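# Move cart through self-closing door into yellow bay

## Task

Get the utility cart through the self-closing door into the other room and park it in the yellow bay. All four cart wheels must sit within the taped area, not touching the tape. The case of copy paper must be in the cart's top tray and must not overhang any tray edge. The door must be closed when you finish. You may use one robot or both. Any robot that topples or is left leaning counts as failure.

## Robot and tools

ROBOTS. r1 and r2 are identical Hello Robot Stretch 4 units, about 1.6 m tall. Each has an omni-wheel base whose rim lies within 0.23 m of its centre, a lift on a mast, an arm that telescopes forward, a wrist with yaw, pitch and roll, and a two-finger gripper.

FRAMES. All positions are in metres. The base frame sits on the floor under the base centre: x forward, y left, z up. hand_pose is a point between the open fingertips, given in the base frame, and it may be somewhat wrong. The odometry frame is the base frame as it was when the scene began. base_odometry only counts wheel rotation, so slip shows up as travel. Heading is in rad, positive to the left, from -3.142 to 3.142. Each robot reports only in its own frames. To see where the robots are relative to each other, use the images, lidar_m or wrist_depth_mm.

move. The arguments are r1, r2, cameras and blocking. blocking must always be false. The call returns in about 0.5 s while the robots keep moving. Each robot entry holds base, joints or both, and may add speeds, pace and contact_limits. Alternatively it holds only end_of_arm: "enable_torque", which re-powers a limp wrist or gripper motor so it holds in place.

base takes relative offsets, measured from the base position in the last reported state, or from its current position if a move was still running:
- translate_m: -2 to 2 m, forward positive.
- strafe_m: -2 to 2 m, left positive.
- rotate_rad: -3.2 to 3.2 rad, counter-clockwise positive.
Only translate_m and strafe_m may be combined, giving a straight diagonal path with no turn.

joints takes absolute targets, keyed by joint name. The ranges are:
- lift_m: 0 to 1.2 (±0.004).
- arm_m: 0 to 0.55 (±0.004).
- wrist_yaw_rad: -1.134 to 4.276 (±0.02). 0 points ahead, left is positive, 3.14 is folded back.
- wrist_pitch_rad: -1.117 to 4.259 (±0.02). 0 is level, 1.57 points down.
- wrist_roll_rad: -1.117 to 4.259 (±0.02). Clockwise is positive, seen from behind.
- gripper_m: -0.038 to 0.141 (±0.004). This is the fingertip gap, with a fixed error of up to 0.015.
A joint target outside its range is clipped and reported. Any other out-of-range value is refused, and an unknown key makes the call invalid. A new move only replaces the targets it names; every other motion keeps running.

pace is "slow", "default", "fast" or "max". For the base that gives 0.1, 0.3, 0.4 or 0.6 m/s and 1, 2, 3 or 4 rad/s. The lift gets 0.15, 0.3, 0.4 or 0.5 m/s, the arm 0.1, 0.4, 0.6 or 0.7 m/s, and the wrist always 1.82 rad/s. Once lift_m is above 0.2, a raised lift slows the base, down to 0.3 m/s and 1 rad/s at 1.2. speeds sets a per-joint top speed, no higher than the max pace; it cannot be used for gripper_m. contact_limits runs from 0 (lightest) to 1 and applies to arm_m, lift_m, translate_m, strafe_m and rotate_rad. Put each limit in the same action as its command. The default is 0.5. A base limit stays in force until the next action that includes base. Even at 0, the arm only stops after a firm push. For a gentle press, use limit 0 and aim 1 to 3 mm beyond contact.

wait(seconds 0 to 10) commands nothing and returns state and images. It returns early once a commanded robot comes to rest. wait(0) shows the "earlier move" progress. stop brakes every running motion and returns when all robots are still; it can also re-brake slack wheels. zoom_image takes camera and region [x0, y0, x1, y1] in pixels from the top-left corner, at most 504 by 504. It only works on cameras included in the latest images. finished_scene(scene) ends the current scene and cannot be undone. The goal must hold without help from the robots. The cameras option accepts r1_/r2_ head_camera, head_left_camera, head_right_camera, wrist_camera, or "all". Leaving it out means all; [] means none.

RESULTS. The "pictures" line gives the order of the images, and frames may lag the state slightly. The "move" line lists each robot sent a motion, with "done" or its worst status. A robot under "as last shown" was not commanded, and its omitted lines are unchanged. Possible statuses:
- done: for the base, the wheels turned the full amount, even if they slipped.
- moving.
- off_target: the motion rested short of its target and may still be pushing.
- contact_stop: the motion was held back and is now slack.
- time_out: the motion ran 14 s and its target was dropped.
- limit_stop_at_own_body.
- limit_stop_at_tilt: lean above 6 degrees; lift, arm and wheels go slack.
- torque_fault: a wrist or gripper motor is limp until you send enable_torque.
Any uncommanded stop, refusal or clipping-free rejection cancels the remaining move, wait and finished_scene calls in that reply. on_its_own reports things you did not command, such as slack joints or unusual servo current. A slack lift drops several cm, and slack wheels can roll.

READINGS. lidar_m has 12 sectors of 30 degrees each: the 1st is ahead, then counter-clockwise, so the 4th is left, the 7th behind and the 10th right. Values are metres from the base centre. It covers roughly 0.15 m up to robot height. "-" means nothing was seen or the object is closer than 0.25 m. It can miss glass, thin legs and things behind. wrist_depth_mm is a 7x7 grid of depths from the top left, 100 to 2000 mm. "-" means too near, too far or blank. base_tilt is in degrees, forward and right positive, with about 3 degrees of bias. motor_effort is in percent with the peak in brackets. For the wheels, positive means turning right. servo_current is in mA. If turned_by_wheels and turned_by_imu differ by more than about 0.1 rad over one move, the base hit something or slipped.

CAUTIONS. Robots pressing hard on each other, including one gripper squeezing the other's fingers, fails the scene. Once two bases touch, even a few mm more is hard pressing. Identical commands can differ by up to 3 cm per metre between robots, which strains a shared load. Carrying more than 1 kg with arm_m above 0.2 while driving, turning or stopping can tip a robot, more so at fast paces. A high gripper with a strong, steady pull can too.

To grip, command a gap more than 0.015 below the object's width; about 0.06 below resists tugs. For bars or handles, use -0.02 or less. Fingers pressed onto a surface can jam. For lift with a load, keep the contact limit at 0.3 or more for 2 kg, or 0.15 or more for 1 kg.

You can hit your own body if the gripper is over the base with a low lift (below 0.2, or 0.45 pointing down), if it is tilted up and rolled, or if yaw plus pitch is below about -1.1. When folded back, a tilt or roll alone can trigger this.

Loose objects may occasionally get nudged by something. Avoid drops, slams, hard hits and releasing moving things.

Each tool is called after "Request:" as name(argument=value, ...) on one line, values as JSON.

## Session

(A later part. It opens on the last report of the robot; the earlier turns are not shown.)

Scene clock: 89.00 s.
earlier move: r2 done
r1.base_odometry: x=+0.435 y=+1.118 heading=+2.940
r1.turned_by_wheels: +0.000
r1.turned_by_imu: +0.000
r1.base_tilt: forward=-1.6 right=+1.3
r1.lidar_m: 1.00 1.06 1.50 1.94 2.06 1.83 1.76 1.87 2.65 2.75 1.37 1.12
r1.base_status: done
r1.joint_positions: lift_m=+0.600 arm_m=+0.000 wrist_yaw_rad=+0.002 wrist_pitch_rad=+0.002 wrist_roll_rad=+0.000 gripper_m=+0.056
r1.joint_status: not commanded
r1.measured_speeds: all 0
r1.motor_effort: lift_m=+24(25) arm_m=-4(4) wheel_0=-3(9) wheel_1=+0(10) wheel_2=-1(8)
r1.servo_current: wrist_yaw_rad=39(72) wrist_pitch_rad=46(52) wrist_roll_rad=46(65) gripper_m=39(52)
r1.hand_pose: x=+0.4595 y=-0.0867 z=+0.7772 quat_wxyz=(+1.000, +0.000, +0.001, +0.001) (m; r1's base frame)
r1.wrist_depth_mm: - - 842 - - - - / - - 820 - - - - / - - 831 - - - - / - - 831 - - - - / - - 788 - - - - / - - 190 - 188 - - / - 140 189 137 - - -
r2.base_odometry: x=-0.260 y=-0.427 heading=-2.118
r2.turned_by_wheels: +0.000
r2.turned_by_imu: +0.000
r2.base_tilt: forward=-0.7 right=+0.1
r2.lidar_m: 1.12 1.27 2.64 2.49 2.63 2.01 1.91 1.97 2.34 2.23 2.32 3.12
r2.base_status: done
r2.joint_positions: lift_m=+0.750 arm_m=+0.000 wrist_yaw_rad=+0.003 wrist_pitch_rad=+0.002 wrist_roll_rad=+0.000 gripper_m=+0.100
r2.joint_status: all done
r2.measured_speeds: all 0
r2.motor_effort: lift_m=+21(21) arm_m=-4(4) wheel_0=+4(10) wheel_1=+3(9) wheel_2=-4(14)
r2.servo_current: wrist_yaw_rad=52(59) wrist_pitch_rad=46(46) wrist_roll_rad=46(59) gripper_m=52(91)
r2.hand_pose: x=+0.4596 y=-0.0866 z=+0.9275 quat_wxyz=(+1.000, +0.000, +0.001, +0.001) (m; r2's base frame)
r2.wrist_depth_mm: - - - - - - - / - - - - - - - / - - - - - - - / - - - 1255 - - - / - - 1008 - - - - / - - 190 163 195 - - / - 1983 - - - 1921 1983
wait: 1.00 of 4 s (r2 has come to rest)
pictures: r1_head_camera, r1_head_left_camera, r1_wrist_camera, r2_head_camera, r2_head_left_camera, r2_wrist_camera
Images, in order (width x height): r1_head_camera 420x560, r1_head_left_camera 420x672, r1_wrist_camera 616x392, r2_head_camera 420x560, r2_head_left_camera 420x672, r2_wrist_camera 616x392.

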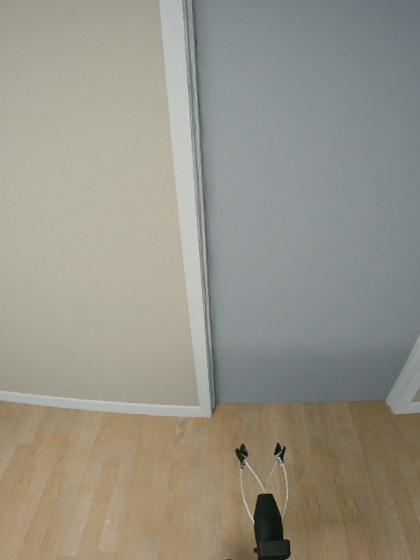

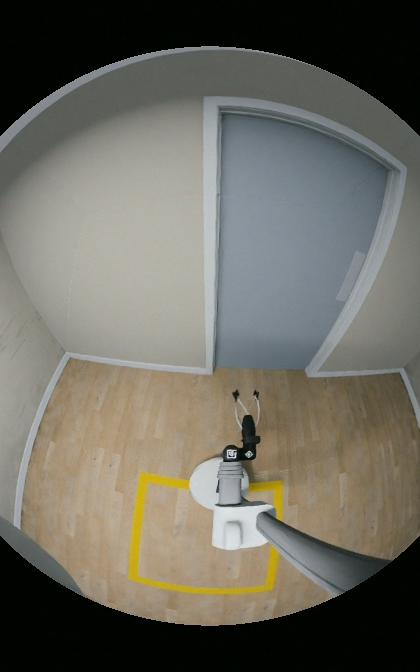

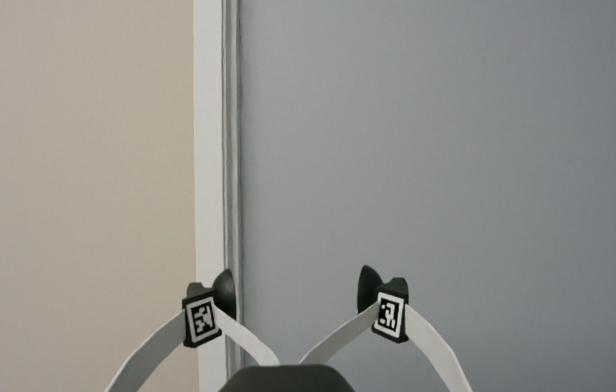

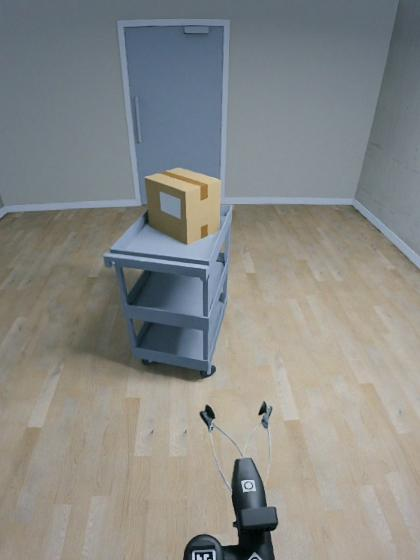

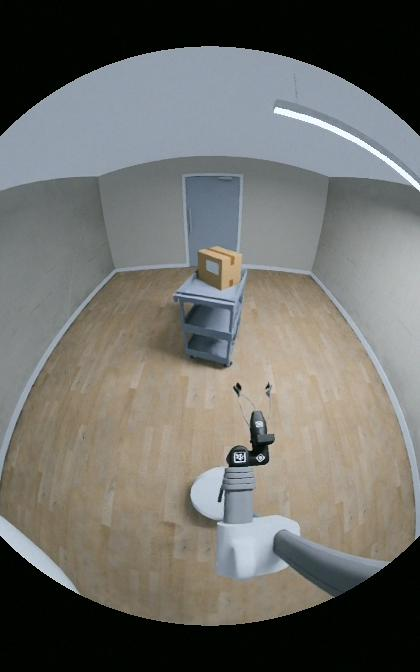

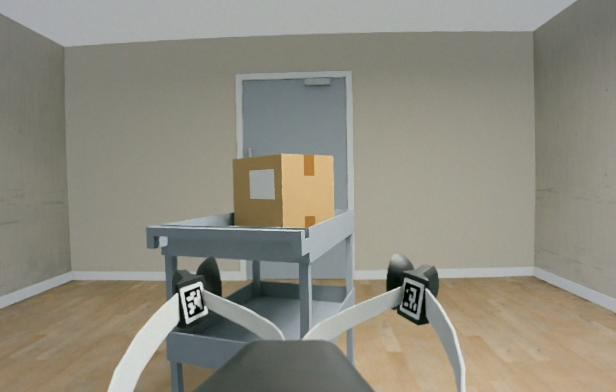

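Request:
move(blocking=false, r1={"base":{"strafe_m":-0.56,"translate_m":0.4},"joints":{"gripper_m":0.0}}, cameras=[])

Request:
wait(seconds=5, cameras=["r1_wrist_camera","r1_head_left_camera","r1_head_camera"])

Scene clock: 108.50 s.
move: r1 moving
r1.base_odometry: x=+0.422 y=+1.147 heading=+2.940
r1.turned_by_wheels: +0.000
r1.turned_by_imu: +0.000
r1.base_tilt: forward=-1.6 right=+1.3
r1.lidar_m: 0.99 1.03 1.44 1.96 2.09 1.84 1.78 1.89 2.71 2.72 1.36 1.10
r1.base_status: translate_m moving; strafe_m moving
r1.joint_positions: lift_m=+0.600 arm_m=+0.000 wrist_yaw_rad=+0.002 wrist_pitch_rad=+0.002 wrist_roll_rad=+0.000 gripper_m=+0.037
r1.joint_status: gripper_m moving
r1.measured_speeds: translate_m=+0.072 strafe_m=-0.099 rotate_rad=+0.005 lift_m=+0.000 arm_m=+0.000 wrist_yaw_rad=+0.000 wrist_pitch_rad=+0.000 wrist_roll_rad=+0.000
r1.motor_effort: lift_m=+24(24) arm_m=-4(4) wheel_0=+10(11) wheel_1=-5(7) wheel_2=-6(8)
r1.servo_current: wrist_yaw_rad=46(52) wrist_pitch_rad=39(46) wrist_roll_rad=65(72) gripper_m=104(104)
r1.hand_pose: x=+0.4595 y=-0.0867 z=+0.7772 quat_wxyz=(+1.000, +0.000, +0.001, +0.001) (m; r1's base frame)
r1.wrist_depth_mm: - - 809 - - - - / - - 820 - - - - / - - 809 - - - - / - - - - - - - / - - 788 - - - - / - - 193 - 186 - - / - 143 189 138 152 - -
r2: as last shown
r2.lidar_m: 1.12 1.26 2.65 2.49 2.64 1.99 1.93 1.97 2.30 2.23 2.31 3.16
r2.motor_effort: lift_m=+21(21) arm_m=-4(4) wheel_0=+4(4) wheel_1=+3(4) wheel_2=-4(4)
r2.servo_current: wrist_yaw_rad=46(52) wrist_pitch_rad=39(46) wrist_roll_rad=52(59) gripper_m=52(52)
r2.wrist_depth_mm: - - - - - - - / - - - - - - - / - - - - - - - / - - - 1229 - - - / - - 1008 - - - - / - - 190 162 195 - - / - 1863 - - - 1921 1921
pictures: none
No camera images: "cameras" was empty.

Scene clock: 111.77 s.
earlier move: r1 done
r1.base_odometry: x=+0.155 y=+1.747 heading=+2.940
r1.turned_by_wheels: +0.000
r1.turned_by_imu: -0.002
r1.base_tilt: forward=-1.6 right=+1.3
r1.lidar_m: 0.66 0.71 0.85 2.50 2.64 2.26 2.18 2.30 2.30 2.09 0.85 0.67
r1.base_status: done
r1.joint_positions: lift_m=+0.600 arm_m=+0.000 wrist_yaw_rad=+0.002 wrist_pitch_rad=+0.002 wrist_roll_rad=+0.000 gripper_m=+0.001
r1.joint_status: all done
r1.measured_speeds: all 0
r1.motor_effort: lift_m=+24(24) arm_m=-4(4) wheel_0=+2(13) wheel_1=-1(7) wheel_2=-1(8)
r1.servo_current: wrist_yaw_rad=26(72) wrist_pitch_rad=46(52) wrist_roll_rad=46(72) gripper_m=46(111)
r1.hand_pose: x=+0.4595 y=-0.0867 z=+0.7772 quat_wxyz=(+1.000, +0.000, +0.001, +0.001) (m; r1's base frame)
r1.wrist_depth_mm: 455 452 449 442 439 436 424 / 459 452 449 445 442 439 424 / 462 455 452 449 445 436 427 / 462 459 455 455 449 442 427 / 462 459 459 449 449 439 430 / 462 466 459 203 445 445 424 / 462 455 187 183 155 445 427
r2.base_odometry: x=-0.260 y=-0.427 heading=-2.118
r2.turned_by_wheels: +0.000
r2.turned_by_imu: +0.000
r2.base_tilt: forward=-0.7 right=+0.1
r2.lidar_m: 1.11 1.28 2.61 2.48 2.64 2.01 1.90 1.99 2.35 2.22 2.31 3.17
r2.base_status: not commanded
r2.joint_positions: lift_m=+0.750 arm_m=+0.000 wrist_yaw_rad=+0.003 wrist_pitch_rad=+0.002 wrist_roll_rad=+0.000 gripper_m=+0.100
r2.joint_status: not commanded
r2.measured_speeds: all 0
r2.motor_effort: lift_m=+21(21) arm_m=-4(4) wheel_0=+4(4) wheel_1=+3(4) wheel_2=-4(4)
r2.servo_current: wrist_yaw_rad=46(59) wrist_pitch_rad=46(52) wrist_roll_rad=59(65) gripper_m=46(59)
r2.hand_pose: x=+0.4596 y=-0.0866 z=+0.9275 quat_wxyz=(+1.000, +0.000, +0.001, +0.001) (m; r2's base frame)
r2.wrist_depth_mm: - - - - - - - / - - - - - - - / - - - - - - - / - - - 1229 - - - / - - 1025 - - - - / - - 190 162 196 - - / - 1921 - - - 1863 1921
wait: 3.27 of 5 s (r1 has come to rest)
pictures: r1_head_camera, r1_head_left_camera, r1_wrist_camera
Images, in order (width x height): r1_head_camera 420x560, r1_head_left_camera 420x672, r1_wrist_camera 616x392.

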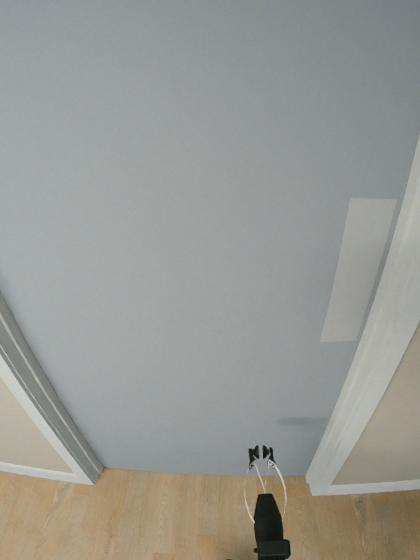

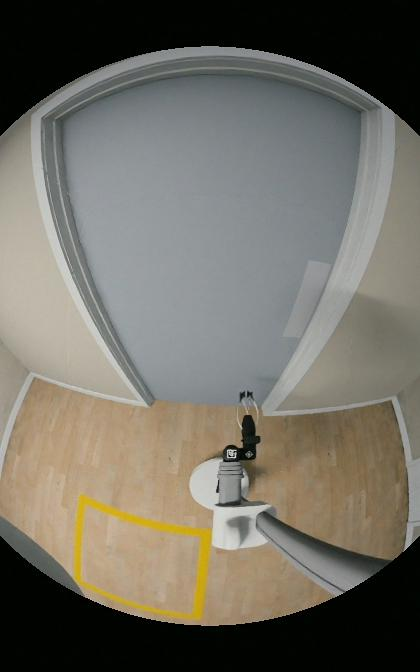

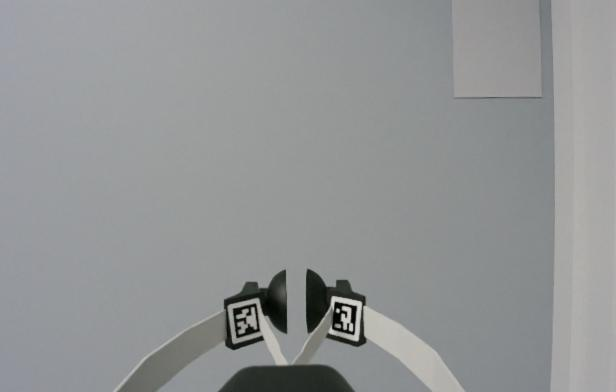

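Request:
move(blocking=false, r1={"base":{"rotate_rad":-0.05}}, cameras=[])

Request:
wait(seconds=2, cameras=[])

Request:
move(blocking=false, r1={"base":{"strafe_m":-0.22}}, cameras=[])

Request:
wait(seconds=3, cameras=["r1_wrist_camera","r1_head_left_camera"])

Request:
move(blocking=false, r1={"base":{"translate_m":0.35},"contact_limits":{"translate_m":0.8},"pace":"slow"}, cameras=[])

Request:
wait(seconds=6, cameras=["r1_wrist_camera","r1_head_left_camera","r2_head_camera"])

Scene clock: 122.63 s.
move: r1 moving
r1.base_odometry: x=+0.155 y=+1.747 heading=+2.890
r1.turned_by_wheels: -0.050
r1.turned_by_imu: -0.050
r1.base_tilt: forward=-1.6 right=+1.3
r1.lidar_m: 0.65 0.66 0.88 2.20 2.60 2.30 2.19 2.32 2.31 2.21 0.88 0.68
r1.base_status: rotate_rad moving
r1.joint_positions: lift_m=+0.600 arm_m=+0.000 wrist_yaw_rad=+0.002 wrist_pitch_rad=+0.002 wrist_roll_rad=+0.000 gripper_m=+0.001
r1.joint_status: not commanded
r1.measured_speeds: all 0
r1.motor_effort: lift_m=+24(24) arm_m=-4(4) wheel_0=+4(9) wheel_1=+2(6) wheel_2=+0(6)
r1.servo_current: wrist_yaw_rad=52(65) wrist_pitch_rad=46(46) wrist_roll_rad=39(52) gripper_m=52(59)
r1.hand_pose: x=+0.4595 y=-0.0867 z=+0.7772 quat_wxyz=(+1.000, +0.000, +0.001, +0.001) (m; r1's base frame)
r1.wrist_depth_mm: 439 449 452 452 459 462 389 / 436 442 445 455 455 462 389 / 439 445 452 455 462 466 394 / 445 449 455 459 462 466 394 / 445 449 455 455 462 466 394 / 445 452 209 203 462 469 394 / 445 445 187 183 156 442 394
r2: as last shown
r2.lidar_m: 1.12 1.29 2.62 2.49 2.61 1.98 1.89 1.98 2.33 2.21 2.32 3.12
r2.motor_effort: lift_m=+21(21) arm_m=-4(4) wheel_0=+3(4) wheel_1=+3(3) wheel_2=-4(4)
r2.servo_current: wrist_yaw_rad=52(59) wrist_pitch_rad=39(46) wrist_roll_rad=52(59) gripper_m=52(59)
r2.wrist_depth_mm: - - - - - - - / - - - - - - - / - - - - - - - / - - - 1281 - - - / - - 1008 - - - - / - - 190 162 195 - - / - 1921 - - - 1921 1921
pictures: none
No camera images: "cameras" was empty.

Scene clock: 122.73 s.
earlier move: r1 done
r1.base_odometry: x=+0.155 y=+1.747 heading=+2.890
r1.turned_by_wheels: +0.000
r1.turned_by_imu: +0.000
r1.base_tilt: forward=-1.6 right=+1.3
r1.lidar_m: 0.64 0.66 0.85 2.20 2.58 2.30 2.20 2.30 2.31 2.21 0.88 0.69
r1.base_status: done
r1.joint_positions: lift_m=+0.600 arm_m=+0.000 wrist_yaw_rad=+0.002 wrist_pitch_rad=+0.002 wrist_roll_rad=+0.000 gripper_m=+0.001
r1.joint_status: not commanded
r1.measured_speeds: all 0
r1.motor_effort: lift_m=+24(24) arm_m=-4(4) wheel_0=+2(9) wheel_1=+2(6) wheel_2=+0(6)
r1.servo_current: wrist_yaw_rad=46(65) wrist_pitch_rad=46(46) wrist_roll_rad=52(52) gripper_m=46(59)
r1.hand_pose: x=+0.4595 y=-0.0867 z=+0.7772 quat_wxyz=(+1.000, +0.000, +0.001, +0.001) (m; r1's base frame)
r1.wrist_depth_mm: 442 449 449 452 455 459 389 / 442 445 452 452 455 462 389 / 445 445 449 462 459 466 392 / 442 442 455 462 462 462 394 / 445 449 459 459 462 466 394 / 445 449 209 202 466 473 392 / 445 449 188 183 156 439 392
r2.base_odometry: x=-0.260 y=-0.427 heading=-2.118
r2.turned_by_wheels: +0.000
r2.turned_by_imu: +0.000
r2.base_tilt: forward=-0.6 right=+0.1
r2.lidar_m: 1.12 1.28 2.64 2.49 2.62 1.99 1.89 1.97 2.34 2.21 2.33 3.16
r2.base_status: not commanded
r2.joint_positions: lift_m=+0.750 arm_m=+0.000 wrist_yaw_rad=+0.003 wrist_pitch_rad=+0.002 wrist_roll_rad=+0.000 gripper_m=+0.100
r2.joint_status: not commanded
r2.measured_speeds: all 0
r2.motor_effort: lift_m=+21(21) arm_m=-4(4) wheel_0=+4(4) wheel_1=+3(3) wheel_2=-4(4)
r2.servo_current: wrist_yaw_rad=46(59) wrist_pitch_rad=39(46) wrist_roll_rad=52(59) gripper_m=46(59)
r2.hand_pose: x=+0.4596 y=-0.0866 z=+0.9275 quat_wxyz=(+1.000, +0.000, +0.001, +0.001) (m; r2's base frame)
r2.wrist_depth_mm: - - - - - - - / - - - - - - - / - - - - - - - / - - - 1255 - - - / - - 1008 - - - - / - - 191 162 195 - - / - - - - - 1921 1983
wait: 0.10 of 2 s (r1 has come to rest)
pictures: none
No camera images: "cameras" was empty.

Scene clock: 123.23 s.
move: r1 moving
r1.base_odometry: x=+0.164 y=+1.782 heading=+2.890
r1.turned_by_wheels: +0.000
r1.turned_by_imu: +0.000
r1.base_tilt: forward=-1.6 right=+1.3
r1.lidar_m: 0.64 0.70 0.88 2.20 2.63 2.29 2.19 2.28 2.26 2.18 0.85 0.66
r1.base_status: strafe_m moving
r1.joint_positions: lift_m=+0.600 arm_m=+0.000 wrist_yaw_rad=+0.002 wrist_pitch_rad=+0.002 wrist_roll_rad=+0.000 gripper_m=+0.001
r1.joint_status: not commanded
r1.measured_speeds: translate_m=+0.000 strafe_m=-0.142 rotate_rad=-0.001 lift_m=+0.000 arm_m=+0.000 wrist_yaw_rad=+0.000 wrist_pitch_rad=+0.000 wrist_roll_rad=+0.000
r1.motor_effort: lift_m=+24(24) arm_m=-4(4) wheel_0=+11(11) wheel_1=-8(9) wheel_2=+1(1)
r1.servo_current: wrist_yaw_rad=52(65) wrist_pitch_rad=46(52) wrist_roll_rad=46(59) gripper_m=46(52)
r1.hand_pose: x=+0.4595 y=-0.0867 z=+0.7772 quat_wxyz=(+1.000, +0.000, +0.001, +0.001) (m; r1's base frame)
r1.wrist_depth_mm: 442 445 449 452 455 445 - / 442 449 449 452 455 442 - / 449 445 455 455 459 449 - / 449 449 452 455 459 449 - / 449 449 452 455 462 452 - / 449 452 210 202 462 449 - / 449 452 187 183 155 415 -
r2: as last shown
r2.base_tilt: forward=-0.7 right=+0.1
r2.lidar_m: 1.10 1.29 2.62 2.49 2.63 2.01 1.90 1.99 2.31 2.21 2.33 3.14
r2.servo_current: wrist_yaw_rad=46(52) wrist_pitch_rad=39(46) wrist_roll_rad=39(52) gripper_m=52(52)
r2.wrist_depth_mm: - - - - - - - / - - - - - - - / - - - - - - - / - - - 1255 - - - / - - 1008 - - - - / - - 190 163 195 - - / - 1921 - - - 1863 1983
pictures: none
No camera images: "cameras" was empty.

Scene clock: 124.77 s.
earlier move: r1 done
r1.base_odometry: x=+0.210 y=+1.960 heading=+2.890
r1.turned_by_wheels: +0.000
r1.turned_by_imu: -0.001
r1.base_tilt: forward=-1.6 right=+1.3
r1.lidar_m: 0.58 0.69 0.94 2.18 2.82 2.31 2.19 2.28 2.09 1.97 0.90 0.59
r1.base_status: done
r1.joint_positions: lift_m=+0.600 arm_m=+0.000 wrist_yaw_rad=+0.002 wrist_pitch_rad=+0.002 wrist_roll_rad=+0.000 gripper_m=+0.001
r1.joint_status: not commanded
r1.measured_speeds: all 0
r1.motor_effort: lift_m=+24(24) arm_m=-4(4) wheel_0=+1(11) wheel_1=+1(11) wheel_2=+0(2)
r1.servo_current: wrist_yaw_rad=52(65) wrist_pitch_rad=39(52) wrist_roll_rad=59(72) gripper_m=46(52)
r1.hand_pose: x=+0.4595 y=-0.0867 z=+0.7772 quat_wxyz=(+1.000, +0.000, +0.001, +0.001) (m; r1's base frame)
r1.wrist_depth_mm: 445 449 449 455 382 387 387 / 445 452 455 459 382 384 387 / 445 449 459 462 384 389 389 / 449 452 455 466 384 389 392 / 449 452 455 459 384 389 394 / 452 455 455 203 387 387 394 / 455 455 188 183 145 389 394
r2.base_odometry: x=-0.260 y=-0.427 heading=-2.118
r2.turned_by_wheels: +0.000
r2.turned_by_imu: +0.000
r2.base_tilt: forward=-0.7 right=+0.0
r2.lidar_m: 1.07 1.29 2.64 2.49 2.63 2.01 1.91 1.99 2.29 2.22 2.32 3.15
r2.base_status: not commanded
r2.joint_positions: lift_m=+0.750 arm_m=+0.000 wrist_yaw_rad=+0.003 wrist_pitch_rad=+0.002 wrist_roll_rad=+0.000 gripper_m=+0.100
r2.joint_status: not commanded
r2.measured_speeds: all 0
r2.motor_effort: lift_m=+21(21) arm_m=-4(4) wheel_0=+3(4) wheel_1=+3(3) wheel_2=-4(4)
r2.servo_current: wrist_yaw_rad=46(59) wrist_pitch_rad=39(46) wrist_roll_rad=39(52) gripper_m=46(59)
r2.hand_pose: x=+0.4596 y=-0.0866 z=+0.9275 quat_wxyz=(+1.000, +0.000, +0.001, +0.001) (m; r2's base frame)
r2.wrist_depth_mm: - - - - - - - / - - - - - - - / - - - - - - - / - - - 1255 - - - / - - 1025 - - - - / - - 190 162 195 - - / - 1921 - - - 1921 1921
wait: 1.53 of 3 s (r1 has come to rest)
pictures: r1_head_left_camera, r1_wrist_camera
Images, in order (width x height): r1_head_left_camera 420x672, r1_wrist_camera 616x392.

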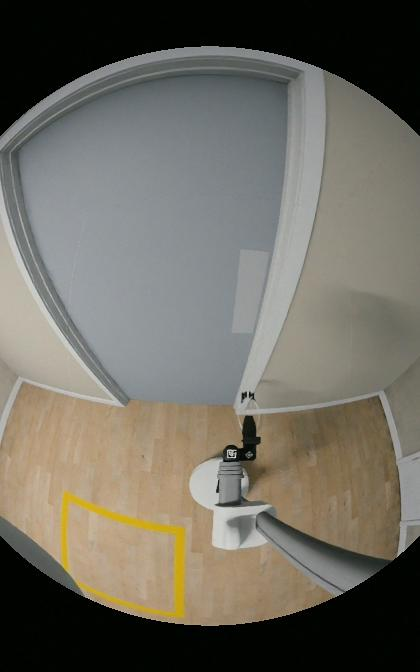

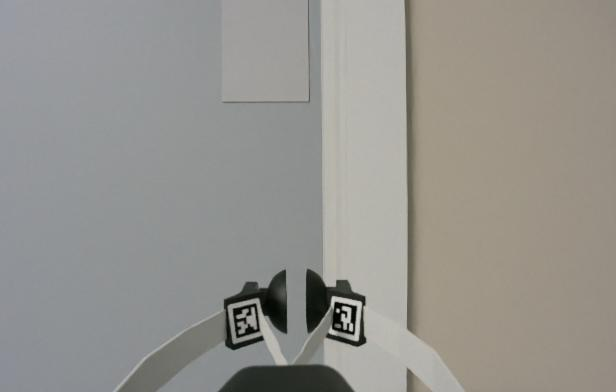

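Scene clock: 125.27 s.
move: r1 moving
r1.base_odometry: x=+0.198 y=+1.963 heading=+2.891
r1.turned_by_wheels: +0.000
r1.turned_by_imu: +0.000
r1.base_tilt: forward=-1.6 right=+1.3
r1.lidar_m: 0.58 0.67 0.93 2.15 2.82 2.29 2.20 2.30 2.07 1.99 0.86 0.60
r1.base_status: translate_m moving
r1.joint_positions: lift_m=+0.600 arm_m=+0.000 wrist_yaw_rad=+0.002 wrist_pitch_rad=+0.002 wrist_roll_rad=+0.000 gripper_m=+0.001
r1.joint_status: not commanded
r1.measured_speeds: translate_m=+0.048 strafe_m=+0.000 rotate_rad=-0.001 lift_m=+0.000 arm_m=+0.000 wrist_yaw_rad=+0.000 wrist_pitch_rad=+0.000 wrist_roll_rad=+0.000
r1.motor_effort: lift_m=+24(24) arm_m=-4(4) wheel_0=+5(6) wheel_1=+1(5) wheel_2=-6(6)
r1.servo_current: wrist_yaw_rad=59(59) wrist_pitch_rad=46(52) wrist_roll_rad=39(78) gripper_m=52(52)
r1.contact_limits: translate_m 0.8
r1.hand_pose: x=+0.4595 y=-0.0867 z=+0.7772 quat_wxyz=(+1.000, +0.000, +0.001, +0.001) (m; r1's base frame)
r1.wrist_depth_mm: 436 439 442 445 370 370 375 / 436 439 442 445 373 375 375 / 436 442 442 449 375 377 379 / 436 442 442 449 375 373 379 / 439 442 445 449 373 377 379 / 439 445 445 202 183 377 382 / 442 445 189 183 145 379 382
r2: as last shown
r2.base_tilt: forward=-0.7 right=+0.1
r2.lidar_m: 1.09 1.28 2.63 2.49 2.66 2.01 1.89 1.97 2.32 2.22 2.29 3.13
r2.motor_effort: lift_m=+21(21) arm_m=-4(4) wheel_0=+4(4) wheel_1=+3(3) wheel_2=-3(4)
r2.servo_current: wrist_yaw_rad=46(59) wrist_pitch_rad=39(46) wrist_roll_rad=52(59) gripper_m=46(59)
r2.wrist_depth_mm: - - - - - - - / - - - - - - - / - - - - - - - / - - - 1255 - - - / - - 1008 - - - - / - - 190 162 196 - - / - 1983 - - - 1863 1921
pictures: none
No camera images: "cameras" was empty.

Scene clock: 129.53 s.
earlier move: r1 done
r1.base_odometry: x=-0.129 y=+2.047 heading=+2.891
r1.turned_by_wheels: +0.000
r1.turned_by_imu: +0.020
r1.base_tilt: forward=-1.6 right=+1.2
r1.lidar_m: 0.41 0.44 0.55 1.05 2.83 2.62 2.50 2.67 2.10 1.07 0.37 0.27
r1.base_status: done
r1.joint_positions: lift_m=+0.600 arm_m=+0.000 wrist_yaw_rad=-0.009 wrist_pitch_rad=+0.002 wrist_roll_rad=+0.000 gripper_m=+0.000
r1.joint_status: not commanded
r1.measured_speeds: all 0
r1.motor_effort: lift_m=+24(24) arm_m=+9(9) wheel_0=+16(20) wheel_1=+2(12) wheel_2=-13(20)
r1.servo_current: wrist_yaw_rad=52(78) wrist_pitch_rad=39(52) wrist_roll_rad=33(78) gripper_m=39(59)
r1.contact_limits: translate_m 0.8
r1.hand_pose: x=+0.4580 y=-0.0900 z=+0.7772 quat_wxyz=(+1.000, +0.000, +0.001, -0.004) (m; r1's base frame)
r1.wrist_depth_mm: 213 220 228 236 - - - / 213 221 229 237 243 - - / 213 220 229 237 242 - - / 215 222 229 237 244 - - / 215 222 230 238 243 - - / 216 223 191 202 154 - - / 216 219 229 185 132 - -
r2.base_odometry: x=-0.260 y=-0.427 heading=-2.118
r2.turned_by_wheels: +0.000
r2.turned_by_imu: +0.001
r2.base_tilt: forward=-0.7 right=+0.1
r2.lidar_m: 1.11 1.28 2.64 2.49 2.64 2.02 1.90 1.97 2.32 2.21 2.31 3.14
r2.base_status: not commanded
r2.joint_positions: lift_m=+0.750 arm_m=+0.000 wrist_yaw_rad=+0.003 wrist_pitch_rad=+0.002 wrist_roll_rad=+0.000 gripper_m=+0.100
r2.joint_status: not commanded
r2.measured_speeds: all 0
r2.motor_effort: lift_m=+21(21) arm_m=-4(4) wheel_0=+3(4) wheel_1=+3(3) wheel_2=-4(4)
r2.servo_current: wrist_yaw_rad=46(65) wrist_pitch_rad=46(52) wrist_roll_rad=46(65) gripper_m=52(59)
r2.hand_pose: x=+0.4596 y=-0.0866 z=+0.9275 quat_wxyz=(+1.000, +0.000, +0.001, +0.001) (m; r2's base frame)
r2.wrist_depth_mm: - - - - - - - / - - - - - - - / - - - - - - - / - - - 1229 - - - / - - 1008 - - - - / - - 190 162 195 - - / - 1921 - - - 1921 1921
wait: 4.27 of 6 s (r1 has come to rest)
pictures: r1_head_left_camera, r1_wrist_camera, r2_head_camera
Images, in order (width x height): r1_head_left_camera 420x672, r1_wrist_camera 616x392, r2_head_camera 420x560.

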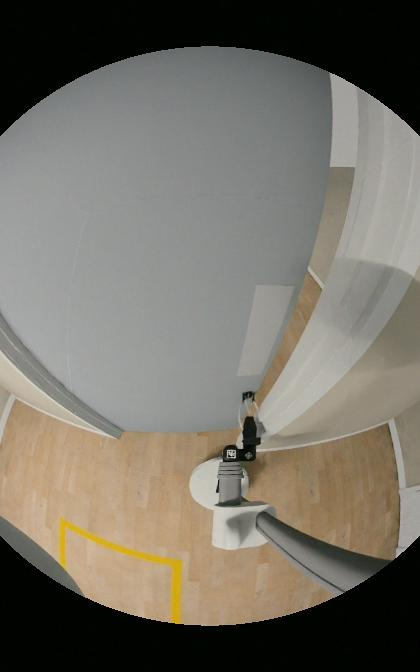

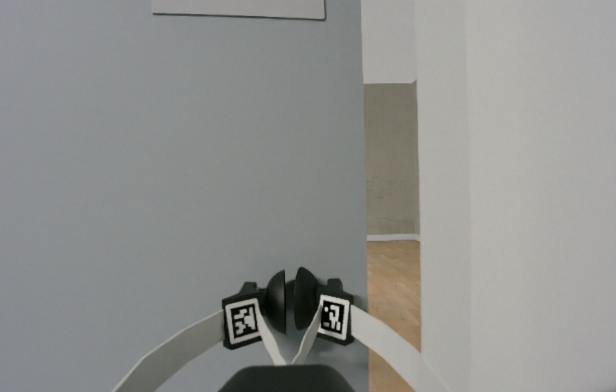

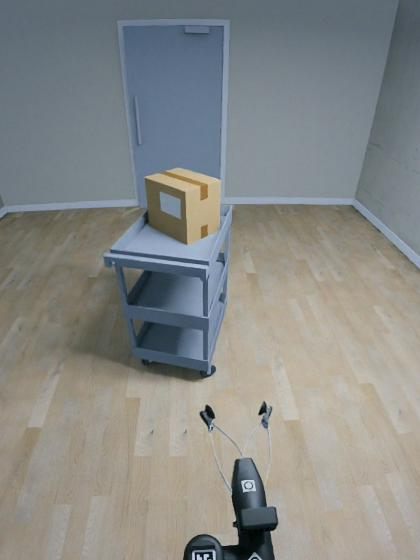

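Request:
move(blocking=false, r1={"base":{"strafe_m":0.16,"translate_m":0.03},"contact_limits":{"translate_m":0.8,"strafe_m":0.8}}, cameras=[])

Request:
wait(seconds=4, cameras=["r1_wrist_camera","r1_head_left_camera"])

Request:
move(blocking=false, r1={"base":{"strafe_m":0.05,"translate_m":0.25},"contact_limits":{"translate_m":0.8,"strafe_m":0.8}}, cameras=[])

Request:
wait(seconds=4, cameras=["r1_wrist_camera","r1_head_left_camera","r2_head_camera"])

r1: "contact_limits": translate_m and strafe_m are given together and make one move, which takes one limit: state it under one of them only
Scene clock: 136.77 s.
r1.base_odometry: x=-0.129 y=+2.047 heading=+2.891
r1.turned_by_wheels: +0.000
r1.turned_by_imu: +0.000
r1.base_tilt: forward=-1.6 right=+1.2
r1.lidar_m: 0.42 0.43 0.56 1.03 2.85 2.63 2.53 2.69 2.08 1.05 0.36 0.28
r1.base_status: done
r1.joint_positions: lift_m=+0.600 arm_m=+0.000 wrist_yaw_rad=-0.009 wrist_pitch_rad=+0.002 wrist_roll_rad=+0.000 gripper_m=+0.000
r1.joint_status: not commanded
r1.measured_speeds: all 0
r1.motor_effort: lift_m=+24(24) arm_m=+9(9) wheel_0=+16(20) wheel_1=+2(12) wheel_2=-13(20)
r1.servo_current: wrist_yaw_rad=65(78) wrist_pitch_rad=46(52) wrist_roll_rad=46(78) gripper_m=39(59)
r1.contact_limits: translate_m 0.8
r1.hand_pose: x=+0.4580 y=-0.0900 z=+0.7772 quat_wxyz=(+1.000, +0.000, +0.001, -0.004) (m; r1's base frame)
r1.wrist_depth_mm: 211 221 228 236 - - - / 213 220 229 236 242 - - / 213 220 229 236 242 - - / 215 222 229 237 243 - - / 215 221 230 237 245 - - / 216 221 192 204 154 - - / 216 220 229 184 132 - -
r2.base_odometry: x=-0.260 y=-0.427 heading=-2.118
r2.turned_by_wheels: +0.000
r2.turned_by_imu: +0.000
r2.base_tilt: forward=-0.7 right=+0.1
r2.lidar_m: 1.11 1.29 2.64 2.48 2.63 2.02 1.88 2.01 2.34 2.23 2.30 3.14
r2.base_status: not commanded
r2.joint_positions: lift_m=+0.750 arm_m=+0.000 wrist_yaw_rad=+0.003 wrist_pitch_rad=+0.002 wrist_roll_rad=+0.000 gripper_m=+0.100
r2.joint_status: not commanded
r2.measured_speeds: all 0
r2.motor_effort: lift_m=+21(21) arm_m=-4(4) wheel_0=+4(4) wheel_1=+3(3) wheel_2=-4(4)
r2.servo_current: wrist_yaw_rad=39(65) wrist_pitch_rad=46(52) wrist_roll_rad=52(65) gripper_m=52(59)
r2.hand_pose: x=+0.4596 y=-0.0866 z=+0.9275 quat_wxyz=(+1.000, +0.000, +0.001, +0.001) (m; r2's base frame)
r2.wrist_depth_mm: - - - - - - - / - - - - - - - / - - - - - - - / - - - 1229 - - - / - - 1008 - - - - / - - 190 162 195 - - / - 1863 - - - 1921 1921
pictures: none

not run: a call was refused earlier in this reply.

not run: a call was refused earlier in this reply.

not run: a call was refused earlier in this reply.

Request:
move(blocking=false, r1={"base":{"strafe_m":0.16,"translate_m":0.03},"contact_limits":{"translate_m":0.8}}, cameras=[])

Request:
wait(seconds=4, cameras=["r1_wrist_camera","r1_head_left_camera"])

Request:
move(blocking=false, r1={"base":{"strafe_m":0.05,"translate_m":0.25},"contact_limits":{"translate_m":0.8}}, cameras=[])

Request:
wait(seconds=4, cameras=["r1_wrist_camera","r1_head_left_camera","r2_head_camera"])

Scene clock: 153.20 s.
move: r1 moving
r1.base_odometry: x=-0.143 y=+2.017 heading=+2.889
r1.turned_by_wheels: -0.002
r1.turned_by_imu: -0.005
r1.base_tilt: forward=-1.6 right=+1.3
r1.lidar_m: 0.41 0.41 0.54 1.02 2.79 2.66 2.53 2.66 2.08 1.06 0.36 0.29
r1.base_status: translate_m moving; strafe_m moving
r1.joint_positions: lift_m=+0.600 arm_m=+0.000 wrist_yaw_rad=-0.013 wrist_pitch_rad=+0.002 wrist_roll_rad=+0.000 gripper_m=+0.000
r1.joint_status: not commanded
r1.measured_speeds: translate_m=+0.021 strafe_m=+0.127 rotate_rad=-0.011 lift_m=+0.000 arm_m=+0.000 wrist_yaw_rad=-0.049 wrist_pitch_rad=+0.000 wrist_roll_rad=+0.000
r1.motor_effort: lift_m=+24(24) arm_m=+9(9) wheel_0=-10(15) wheel_1=+10(10) wheel_2=-18(18)
r1.servo_current: wrist_yaw_rad=72(85) wrist_pitch_rad=39(46) wrist_roll_rad=52(59) gripper_m=46(52)
r1.contact_limits: translate_m 0.8
r1.hand_pose: x=+0.4577 y=-0.0911 z=+0.7772 quat_wxyz=(+1.000, +0.000, +0.001, -0.006) (m; r1's base frame)
r1.wrist_depth_mm: 202 213 219 229 240 121 - / 203 211 221 231 239 156 - / 204 213 220 231 239 147 - / 204 213 221 231 239 148 - / 205 213 222 233 240 118 - / 205 213 220 205 183 118 - / 205 213 179 184 240 129 -
r2.base_odometry: x=-0.260 y=-0.427 heading=-2.118
r2.turned_by_wheels: +0.000
r2.turned_by_imu: +0.000
r2.base_tilt: forward=-0.7 right=+0.1
r2.lidar_m: 1.12 1.29 2.64 2.49 2.63 2.01 1.89 1.98 2.34 2.21 2.31 3.14
r2.base_status: not commanded
r2.joint_positions: lift_m=+0.750 arm_m=+0.000 wrist_yaw_rad=+0.003 wrist_pitch_rad=+0.002 wrist_roll_rad=+0.000 gripper_m=+0.100
r2.joint_status: not commanded
r2.measured_speeds: all 0
r2.motor_effort: lift_m=+21(21) arm_m=-4(4) wheel_0=+4(4) wheel_1=+3(3) wheel_2=-4(4)
r2.servo_current: wrist_yaw_rad=46(52) wrist_pitch_rad=39(39) wrist_roll_rad=52(59) gripper_m=52(59)
r2.hand_pose: x=+0.4596 y=-0.0866 z=+0.9275 quat_wxyz=(+1.000, +0.000, +0.001, +0.001) (m; r2's base frame)
r2.wrist_depth_mm: - - - - - - - / - - - - - - - / - - - - - - - / - - - 1255 - - - / - - 1008 - - - - / - - 190 162 195 - - / - 1983 - - - 1921 1863
pictures: none
No camera images: "cameras" was empty.

Scene clock: 154.57 s.
earlier move: r1 done
r1.base_odometry: x=-0.197 y=+1.899 heading=+2.888
r1.turned_by_wheels: -0.001
r1.turned_by_imu: -0.108
r1.base_tilt: forward=-1.6 right=+1.3
r1.lidar_m: 0.38 0.38 0.45 0.76 2.62 2.79 2.62 2.62 2.29 1.48 0.32 0.33
r1.base_status: done
r1.joint_positions: lift_m=+0.600 arm_m=+0.000 wrist_yaw_rad=-0.026 wrist_pitch_rad=+0.002 wrist_roll_rad=+0.000 gripper_m=+0.000
r1.joint_status: not commanded
r1.measured_speeds: all 0
r1.on_its_own: wrist_yaw_rad is at rest, and its servo_current (163 mA) is outside its rest range (0 to 104 mA)
r1.motor_effort: lift_m=+24(24) arm_m=+9(10) wheel_0=-15(21) wheel_1=-2(10) wheel_2=-19(26)
r1.servo_current: wrist_yaw_rad=163(182) wrist_pitch_rad=39(46) wrist_roll_rad=65(72) gripper_m=46(52)
r1.contact_limits: translate_m 0.8
r1.hand_pose: x=+0.4565 y=-0.0948 z=+0.7772 quat_wxyz=(+1.000, +0.000, +0.001, -0.013) (m; r1's base frame)
r1.wrist_depth_mm: 178 192 208 224 242 - - / 179 193 208 227 243 - - / 181 192 208 226 245 - - / 181 193 208 226 246 - - / 182 193 208 226 246 - - / 179 193 206 186 187 - - / 179 191 149 184 247 - 1808
r2.base_odometry: x=-0.260 y=-0.427 heading=-2.118
r2.turned_by_wheels: +0.000
r2.turned_by_imu: +0.000
r2.base_tilt: forward=-0.7 right=+0.0
r2.lidar_m: 1.10 1.30 2.62 2.47 2.62 1.98 1.90 1.99 2.32 2.22 2.31 3.13
r2.base_status: not commanded
r2.joint_positions: lift_m=+0.750 arm_m=+0.000 wrist_yaw_rad=+0.003 wrist_pitch_rad=+0.002 wrist_roll_rad=+0.000 gripper_m=+0.100
r2.joint_status: not commanded
r2.measured_speeds: all 0
r2.motor_effort: lift_m=+21(21) arm_m=-4(4) wheel_0=+4(4) wheel_1=+3(4) wheel_2=-4(4)
r2.servo_current: wrist_yaw_rad=39(65) wrist_pitch_rad=46(52) wrist_roll_rad=33(59) gripper_m=59(59)
r2.hand_pose: x=+0.4596 y=-0.0866 z=+0.9275 quat_wxyz=(+1.000, +0.000, +0.001, +0.001) (m; r2's base frame)
r2.wrist_depth_mm: - - - - - - - / - - - - - - - / - - - - - - - / - - - 1255 - - - / - - 1008 - - - - / - - 190 162 195 - - / - 1983 - - - 1983 1983
wait: 1.37 of 4 s (r1 has come to rest)
pictures: r1_head_left_camera, r1_wrist_camera
Images, in order (width x height): r1_head_left_camera 420x672, r1_wrist_camera 616x392.

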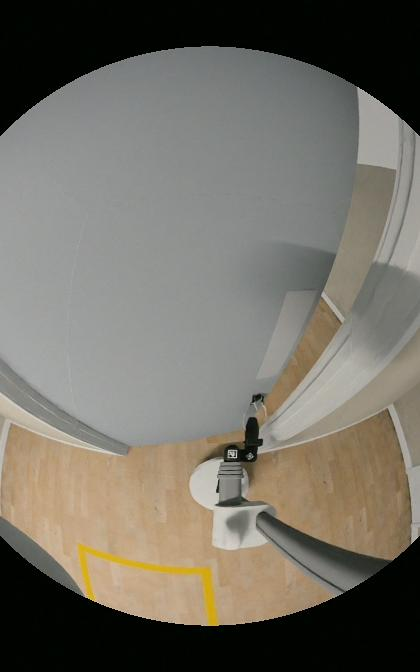

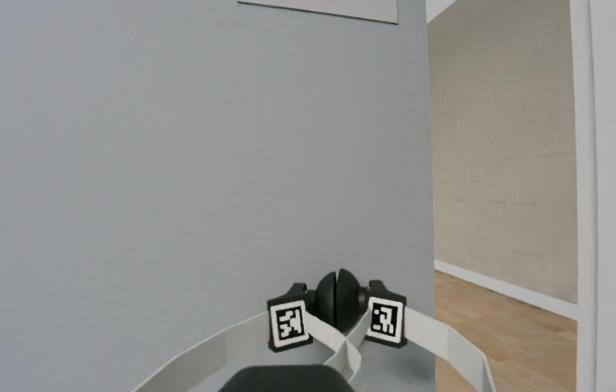

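Scene clock: 155.07 s.
move: r1 moving
r1.base_odometry: x=-0.229 y=+1.901 heading=+2.887
r1.turned_by_wheels: -0.001
r1.turned_by_imu: -0.019
r1.base_tilt: forward=-1.7 right=+1.3
r1.lidar_m: 0.38 0.37 0.42 0.72 2.64 2.88 2.62 2.70 2.32 1.40 0.29 0.31
r1.base_status: translate_m moving; strafe_m moving
r1.joint_positions: lift_m=+0.600 arm_m=+0.000 wrist_yaw_rad=-0.026 wrist_pitch_rad=+0.002 wrist_roll_rad=+0.000 gripper_m=+0.000
r1.joint_status: not commanded
r1.measured_speeds: translate_m=+0.119 strafe_m=+0.021 rotate_rad=+0.003 lift_m=+0.000 arm_m=+0.000 wrist_yaw_rad=+0.000 wrist_pitch_rad=+0.000 wrist_roll_rad=+0.000
r1.motor_effort: lift_m=+24(24) arm_m=+9(10) wheel_0=+3(11) wheel_1=+7(8) wheel_2=-27(29)
r1.servo_current: wrist_yaw_rad=156(176) wrist_pitch_rad=39(46) wrist_roll_rad=33(65) gripper_m=46(46)
r1.contact_limits: translate_m 0.8
r1.hand_pose: x=+0.4565 y=-0.0948 z=+0.7772 quat_wxyz=(+1.000, +0.000, +0.001, -0.013) (m; r1's base frame)
r1.wrist_depth_mm: 179 193 210 229 251 - - / 179 193 211 230 250 - - / 180 193 211 231 251 - - / 180 194 211 231 252 - - / 181 195 211 231 251 - - / 179 194 208 196 183 - - / 178 191 166 153 248 1618 1756
r2: as last shown
r2.lidar_m: 1.10 1.28 2.64 2.50 2.62 2.02 1.92 2.00 2.33 2.21 2.30 3.12
r2.motor_effort: lift_m=+21(21) arm_m=-4(4) wheel_0=+3(4) wheel_1=+3(3) wheel_2=-4(4)
r2.servo_current: wrist_yaw_rad=52(59) wrist_pitch_rad=39(46) wrist_roll_rad=52(59) gripper_m=52(59)
r2.wrist_depth_mm: - - - - - - - / - - - - - - - / - - - - - - - / - - - 1255 - - - / - - 1025 - - - - / - - 190 162 195 - - / - 1983 - - - 1921 1921
pictures: none
No camera images: "cameras" was empty.

Scene clock: 156.87 s.
earlier move: r1 done
r1.base_odometry: x=-0.451 y=+1.914 heading=+2.887
r1.turned_by_wheels: +0.000
r1.turned_by_imu: -0.001
r1.base_tilt: forward=-1.6 right=+1.3
r1.lidar_m: 0.34 0.30 0.32 0.45 2.59 3.10 2.85 2.91 2.33 0.25 0.26 0.49
r1.base_status: done
r1.joint_positions: lift_m=+0.600 arm_m=+0.000 wrist_yaw_rad=-0.026 wrist_pitch_rad=+0.002 wrist_roll_rad=+0.000 gripper_m=+0.000
r1.joint_status: not commanded
r1.measured_speeds: all 0
r1.on_its_own: wrist_yaw_rad is at rest, and its servo_current (163 mA) is outside its rest range (0 to 104 mA)
r1.motor_effort: lift_m=+24(24) arm_m=+9(10) wheel_0=-1(11) wheel_1=+2(9) wheel_2=-13(29)
r1.servo_current: wrist_yaw_rad=163(182) wrist_pitch_rad=46(52) wrist_roll_rad=52(65) gripper_m=46(52)
r1.contact_limits: translate_m 0.8
r1.hand_pose: x=+0.4565 y=-0.0948 z=+0.7772 quat_wxyz=(+1.000, +0.000, +0.001, -0.013) (m; r1's base frame)
r1.wrist_depth_mm: 161 179 204 236 - - - / 158 178 205 236 - - - / 161 179 204 237 - - - / 158 185 204 237 - - - / 160 179 204 237 - - - / 158 178 196 197 185 - - / 160 175 167 180 156 1708 1708
r2.base_odometry: x=-0.260 y=-0.427 heading=-2.118
r2.turned_by_wheels: +0.000
r2.turned_by_imu: +0.000
r2.base_tilt: forward=-0.7 right=+0.1
r2.lidar_m: 1.12 1.27 2.63 2.49 2.62 1.99 1.89 2.00 2.32 2.22 2.31 3.14
r2.base_status: not commanded
r2.joint_positions: lift_m=+0.750 arm_m=+0.000 wrist_yaw_rad=+0.003 wrist_pitch_rad=+0.002 wrist_roll_rad=+0.000 gripper_m=+0.100
r2.joint_status: not commanded
r2.measured_speeds: all 0
r2.motor_effort: lift_m=+21(21) arm_m=-4(4) wheel_0=+3(4) wheel_1=+3(3) wheel_2=-4(4)
r2.servo_current: wrist_yaw_rad=46(59) wrist_pitch_rad=39(46) wrist_roll_rad=52(65) gripper_m=52(59)
r2.hand_pose: x=+0.4596 y=-0.0866 z=+0.9275 quat_wxyz=(+1.000, +0.000, +0.001, +0.001) (m; r2's base frame)
r2.wrist_depth_mm: - - - - - - - / - - - - - - - / - - - - - - - / - - - 1255 - - - / - - 1008 - - - - / - - 190 162 195 - - / - 1983 - - - 1983 1983
wait: 1.80 of 4 s (r1 has come to rest)
pictures: r1_head_left_camera, r1_wrist_camera, r2_head_camera
Images, in order (width x height): r1_head_left_camera 420x672, r1_wrist_camera 616x392, r2_head_camera 420x560.

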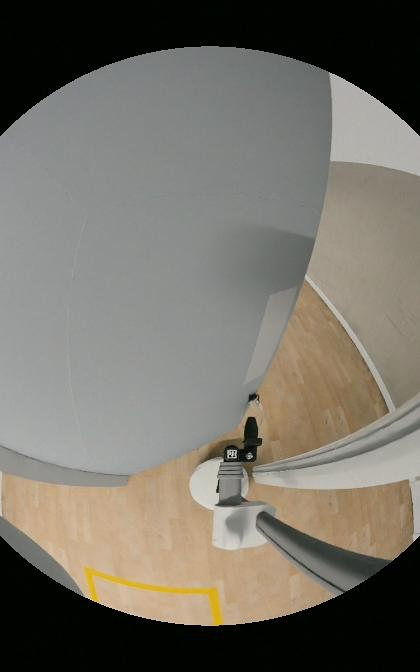

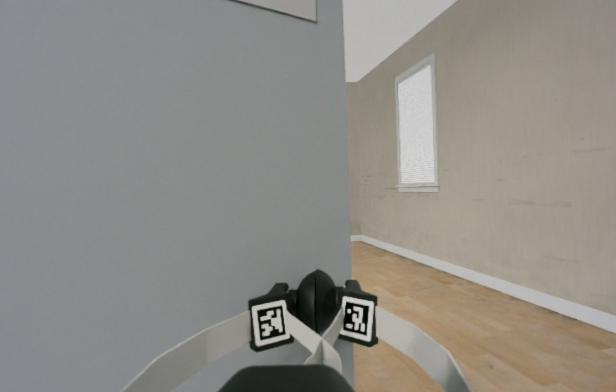

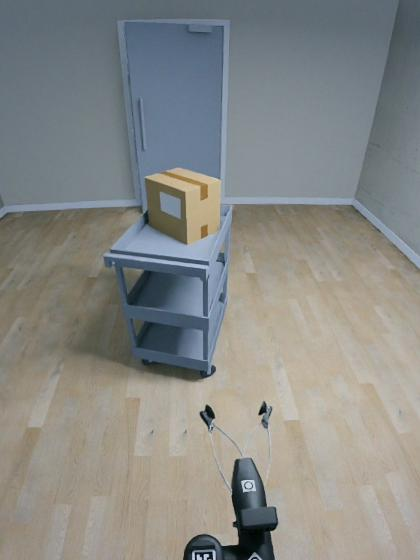

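Request:
wait(seconds=0, cameras=["r1_head_camera","r1_head_right_camera","r2_head_camera","r2_wrist_camera","r2_head_left_camera"])

Scene clock: 165.90 s.
r1.base_odometry: x=-0.451 y=+1.914 heading=+2.887
r1.turned_by_wheels: +0.000
r1.turned_by_imu: +0.000
r1.base_tilt: forward=-1.6 right=+1.3
r1.lidar_m: 0.32 0.28 0.33 0.46 2.60 3.10 2.86 2.91 2.32 0.25 0.25 0.48
r1.base_status: done
r1.joint_positions: lift_m=+0.600 arm_m=+0.000 wrist_yaw_rad=-0.026 wrist_pitch_rad=+0.002 wrist_roll_rad=+0.000 gripper_m=+0.000
r1.joint_status: not commanded
r1.measured_speeds: all 0
r1.on_its_own: wrist_yaw_rad is at rest, and its servo_current (163 mA) is outside its rest range (0 to 104 mA)
r1.motor_effort: lift_m=+24(24) arm_m=+9(10) wheel_0=-1(11) wheel_1=+3(9) wheel_2=-13(29)
r1.servo_current: wrist_yaw_rad=163(182) wrist_pitch_rad=39(52) wrist_roll_rad=33(65) gripper_m=46(52)
r1.contact_limits: translate_m 0.8
r1.hand_pose: x=+0.4565 y=-0.0948 z=+0.7772 quat_wxyz=(+1.000, +0.000, +0.001, -0.013) (m; r1's base frame)
r1.wrist_depth_mm: 161 179 205 236 - - - / 158 179 204 239 - - - / 161 179 204 237 - - - / 158 186 204 238 - - - / 161 179 204 236 - - - / 158 178 196 197 185 - - / 160 175 167 180 156 1708 1756
r2.base_odometry: x=-0.260 y=-0.427 heading=-2.118
r2.turned_by_wheels: +0.000
r2.turned_by_imu: +0.000
r2.base_tilt: forward=-0.7 right=+0.1
r2.lidar_m: 1.12 1.27 2.64 2.48 2.64 2.01 1.89 2.00 2.33 2.23 2.31 3.14
r2.base_status: not commanded
r2.joint_positions: lift_m=+0.750 arm_m=+0.000 wrist_yaw_rad=+0.003 wrist_pitch_rad=+0.002 wrist_roll_rad=+0.000 gripper_m=+0.100
r2.joint_status: not commanded
r2.measured_speeds: all 0
r2.motor_effort: lift_m=+21(21) arm_m=-4(4) wheel_0=+4(4) wheel_1=+3(3) wheel_2=-4(4)
r2.servo_current: wrist_yaw_rad=46(59) wrist_pitch_rad=33(46) wrist_roll_rad=39(65) gripper_m=52(59)
r2.hand_pose: x=+0.4596 y=-0.0866 z=+0.9275 quat_wxyz=(+1.000, +0.000, +0.001, +0.001) (m; r2's base frame)
r2.wrist_depth_mm: - - - - - - - / - - - - - - - / - - - - - - - / - - - 1255 - - - / - - 1008 - - - - / - - 190 163 195 - - / - 1921 - - - 1921 1983
pictures: r1_head_camera, r1_head_right_camera, r2_head_camera, r2_head_left_camera, r2_wrist_camera
Images, in order (width x height): r1_head_camera 420x560, r1_head_right_camera 420x672, r2_head_camera 420x560, r2_head_left_camera 420x672, r2_wrist_camera 616x392.

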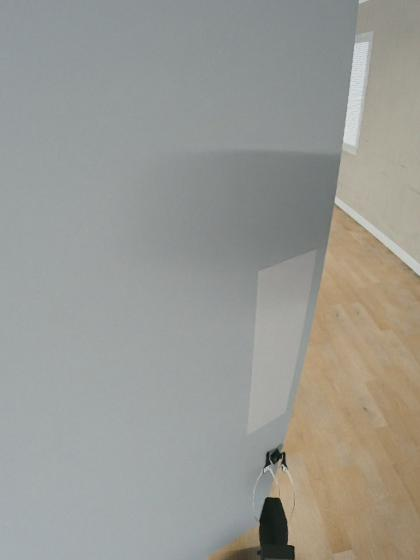

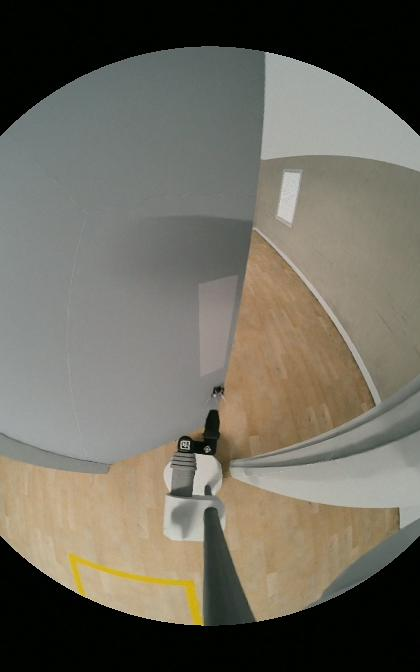

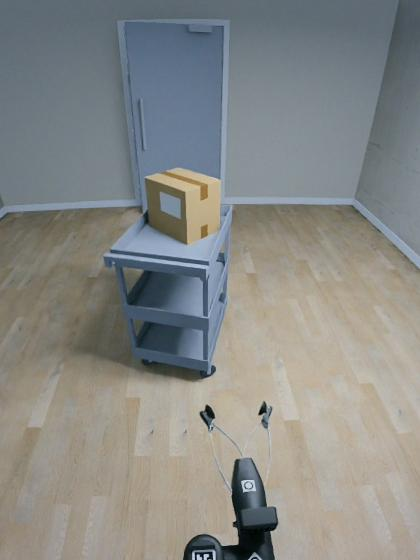

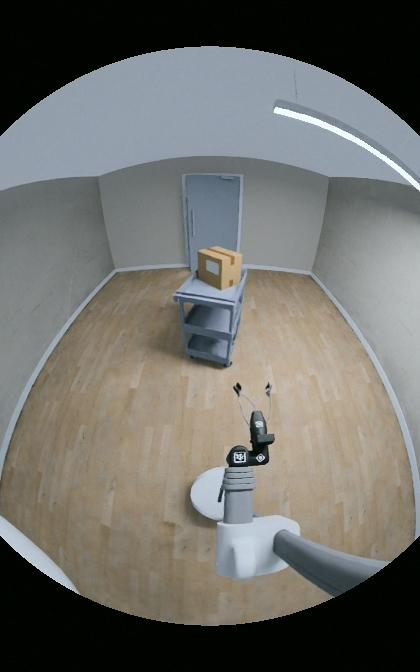

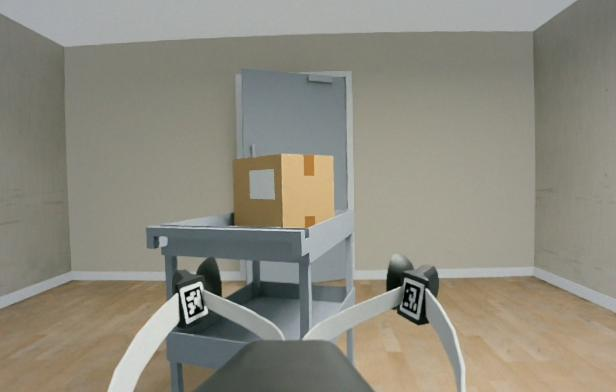

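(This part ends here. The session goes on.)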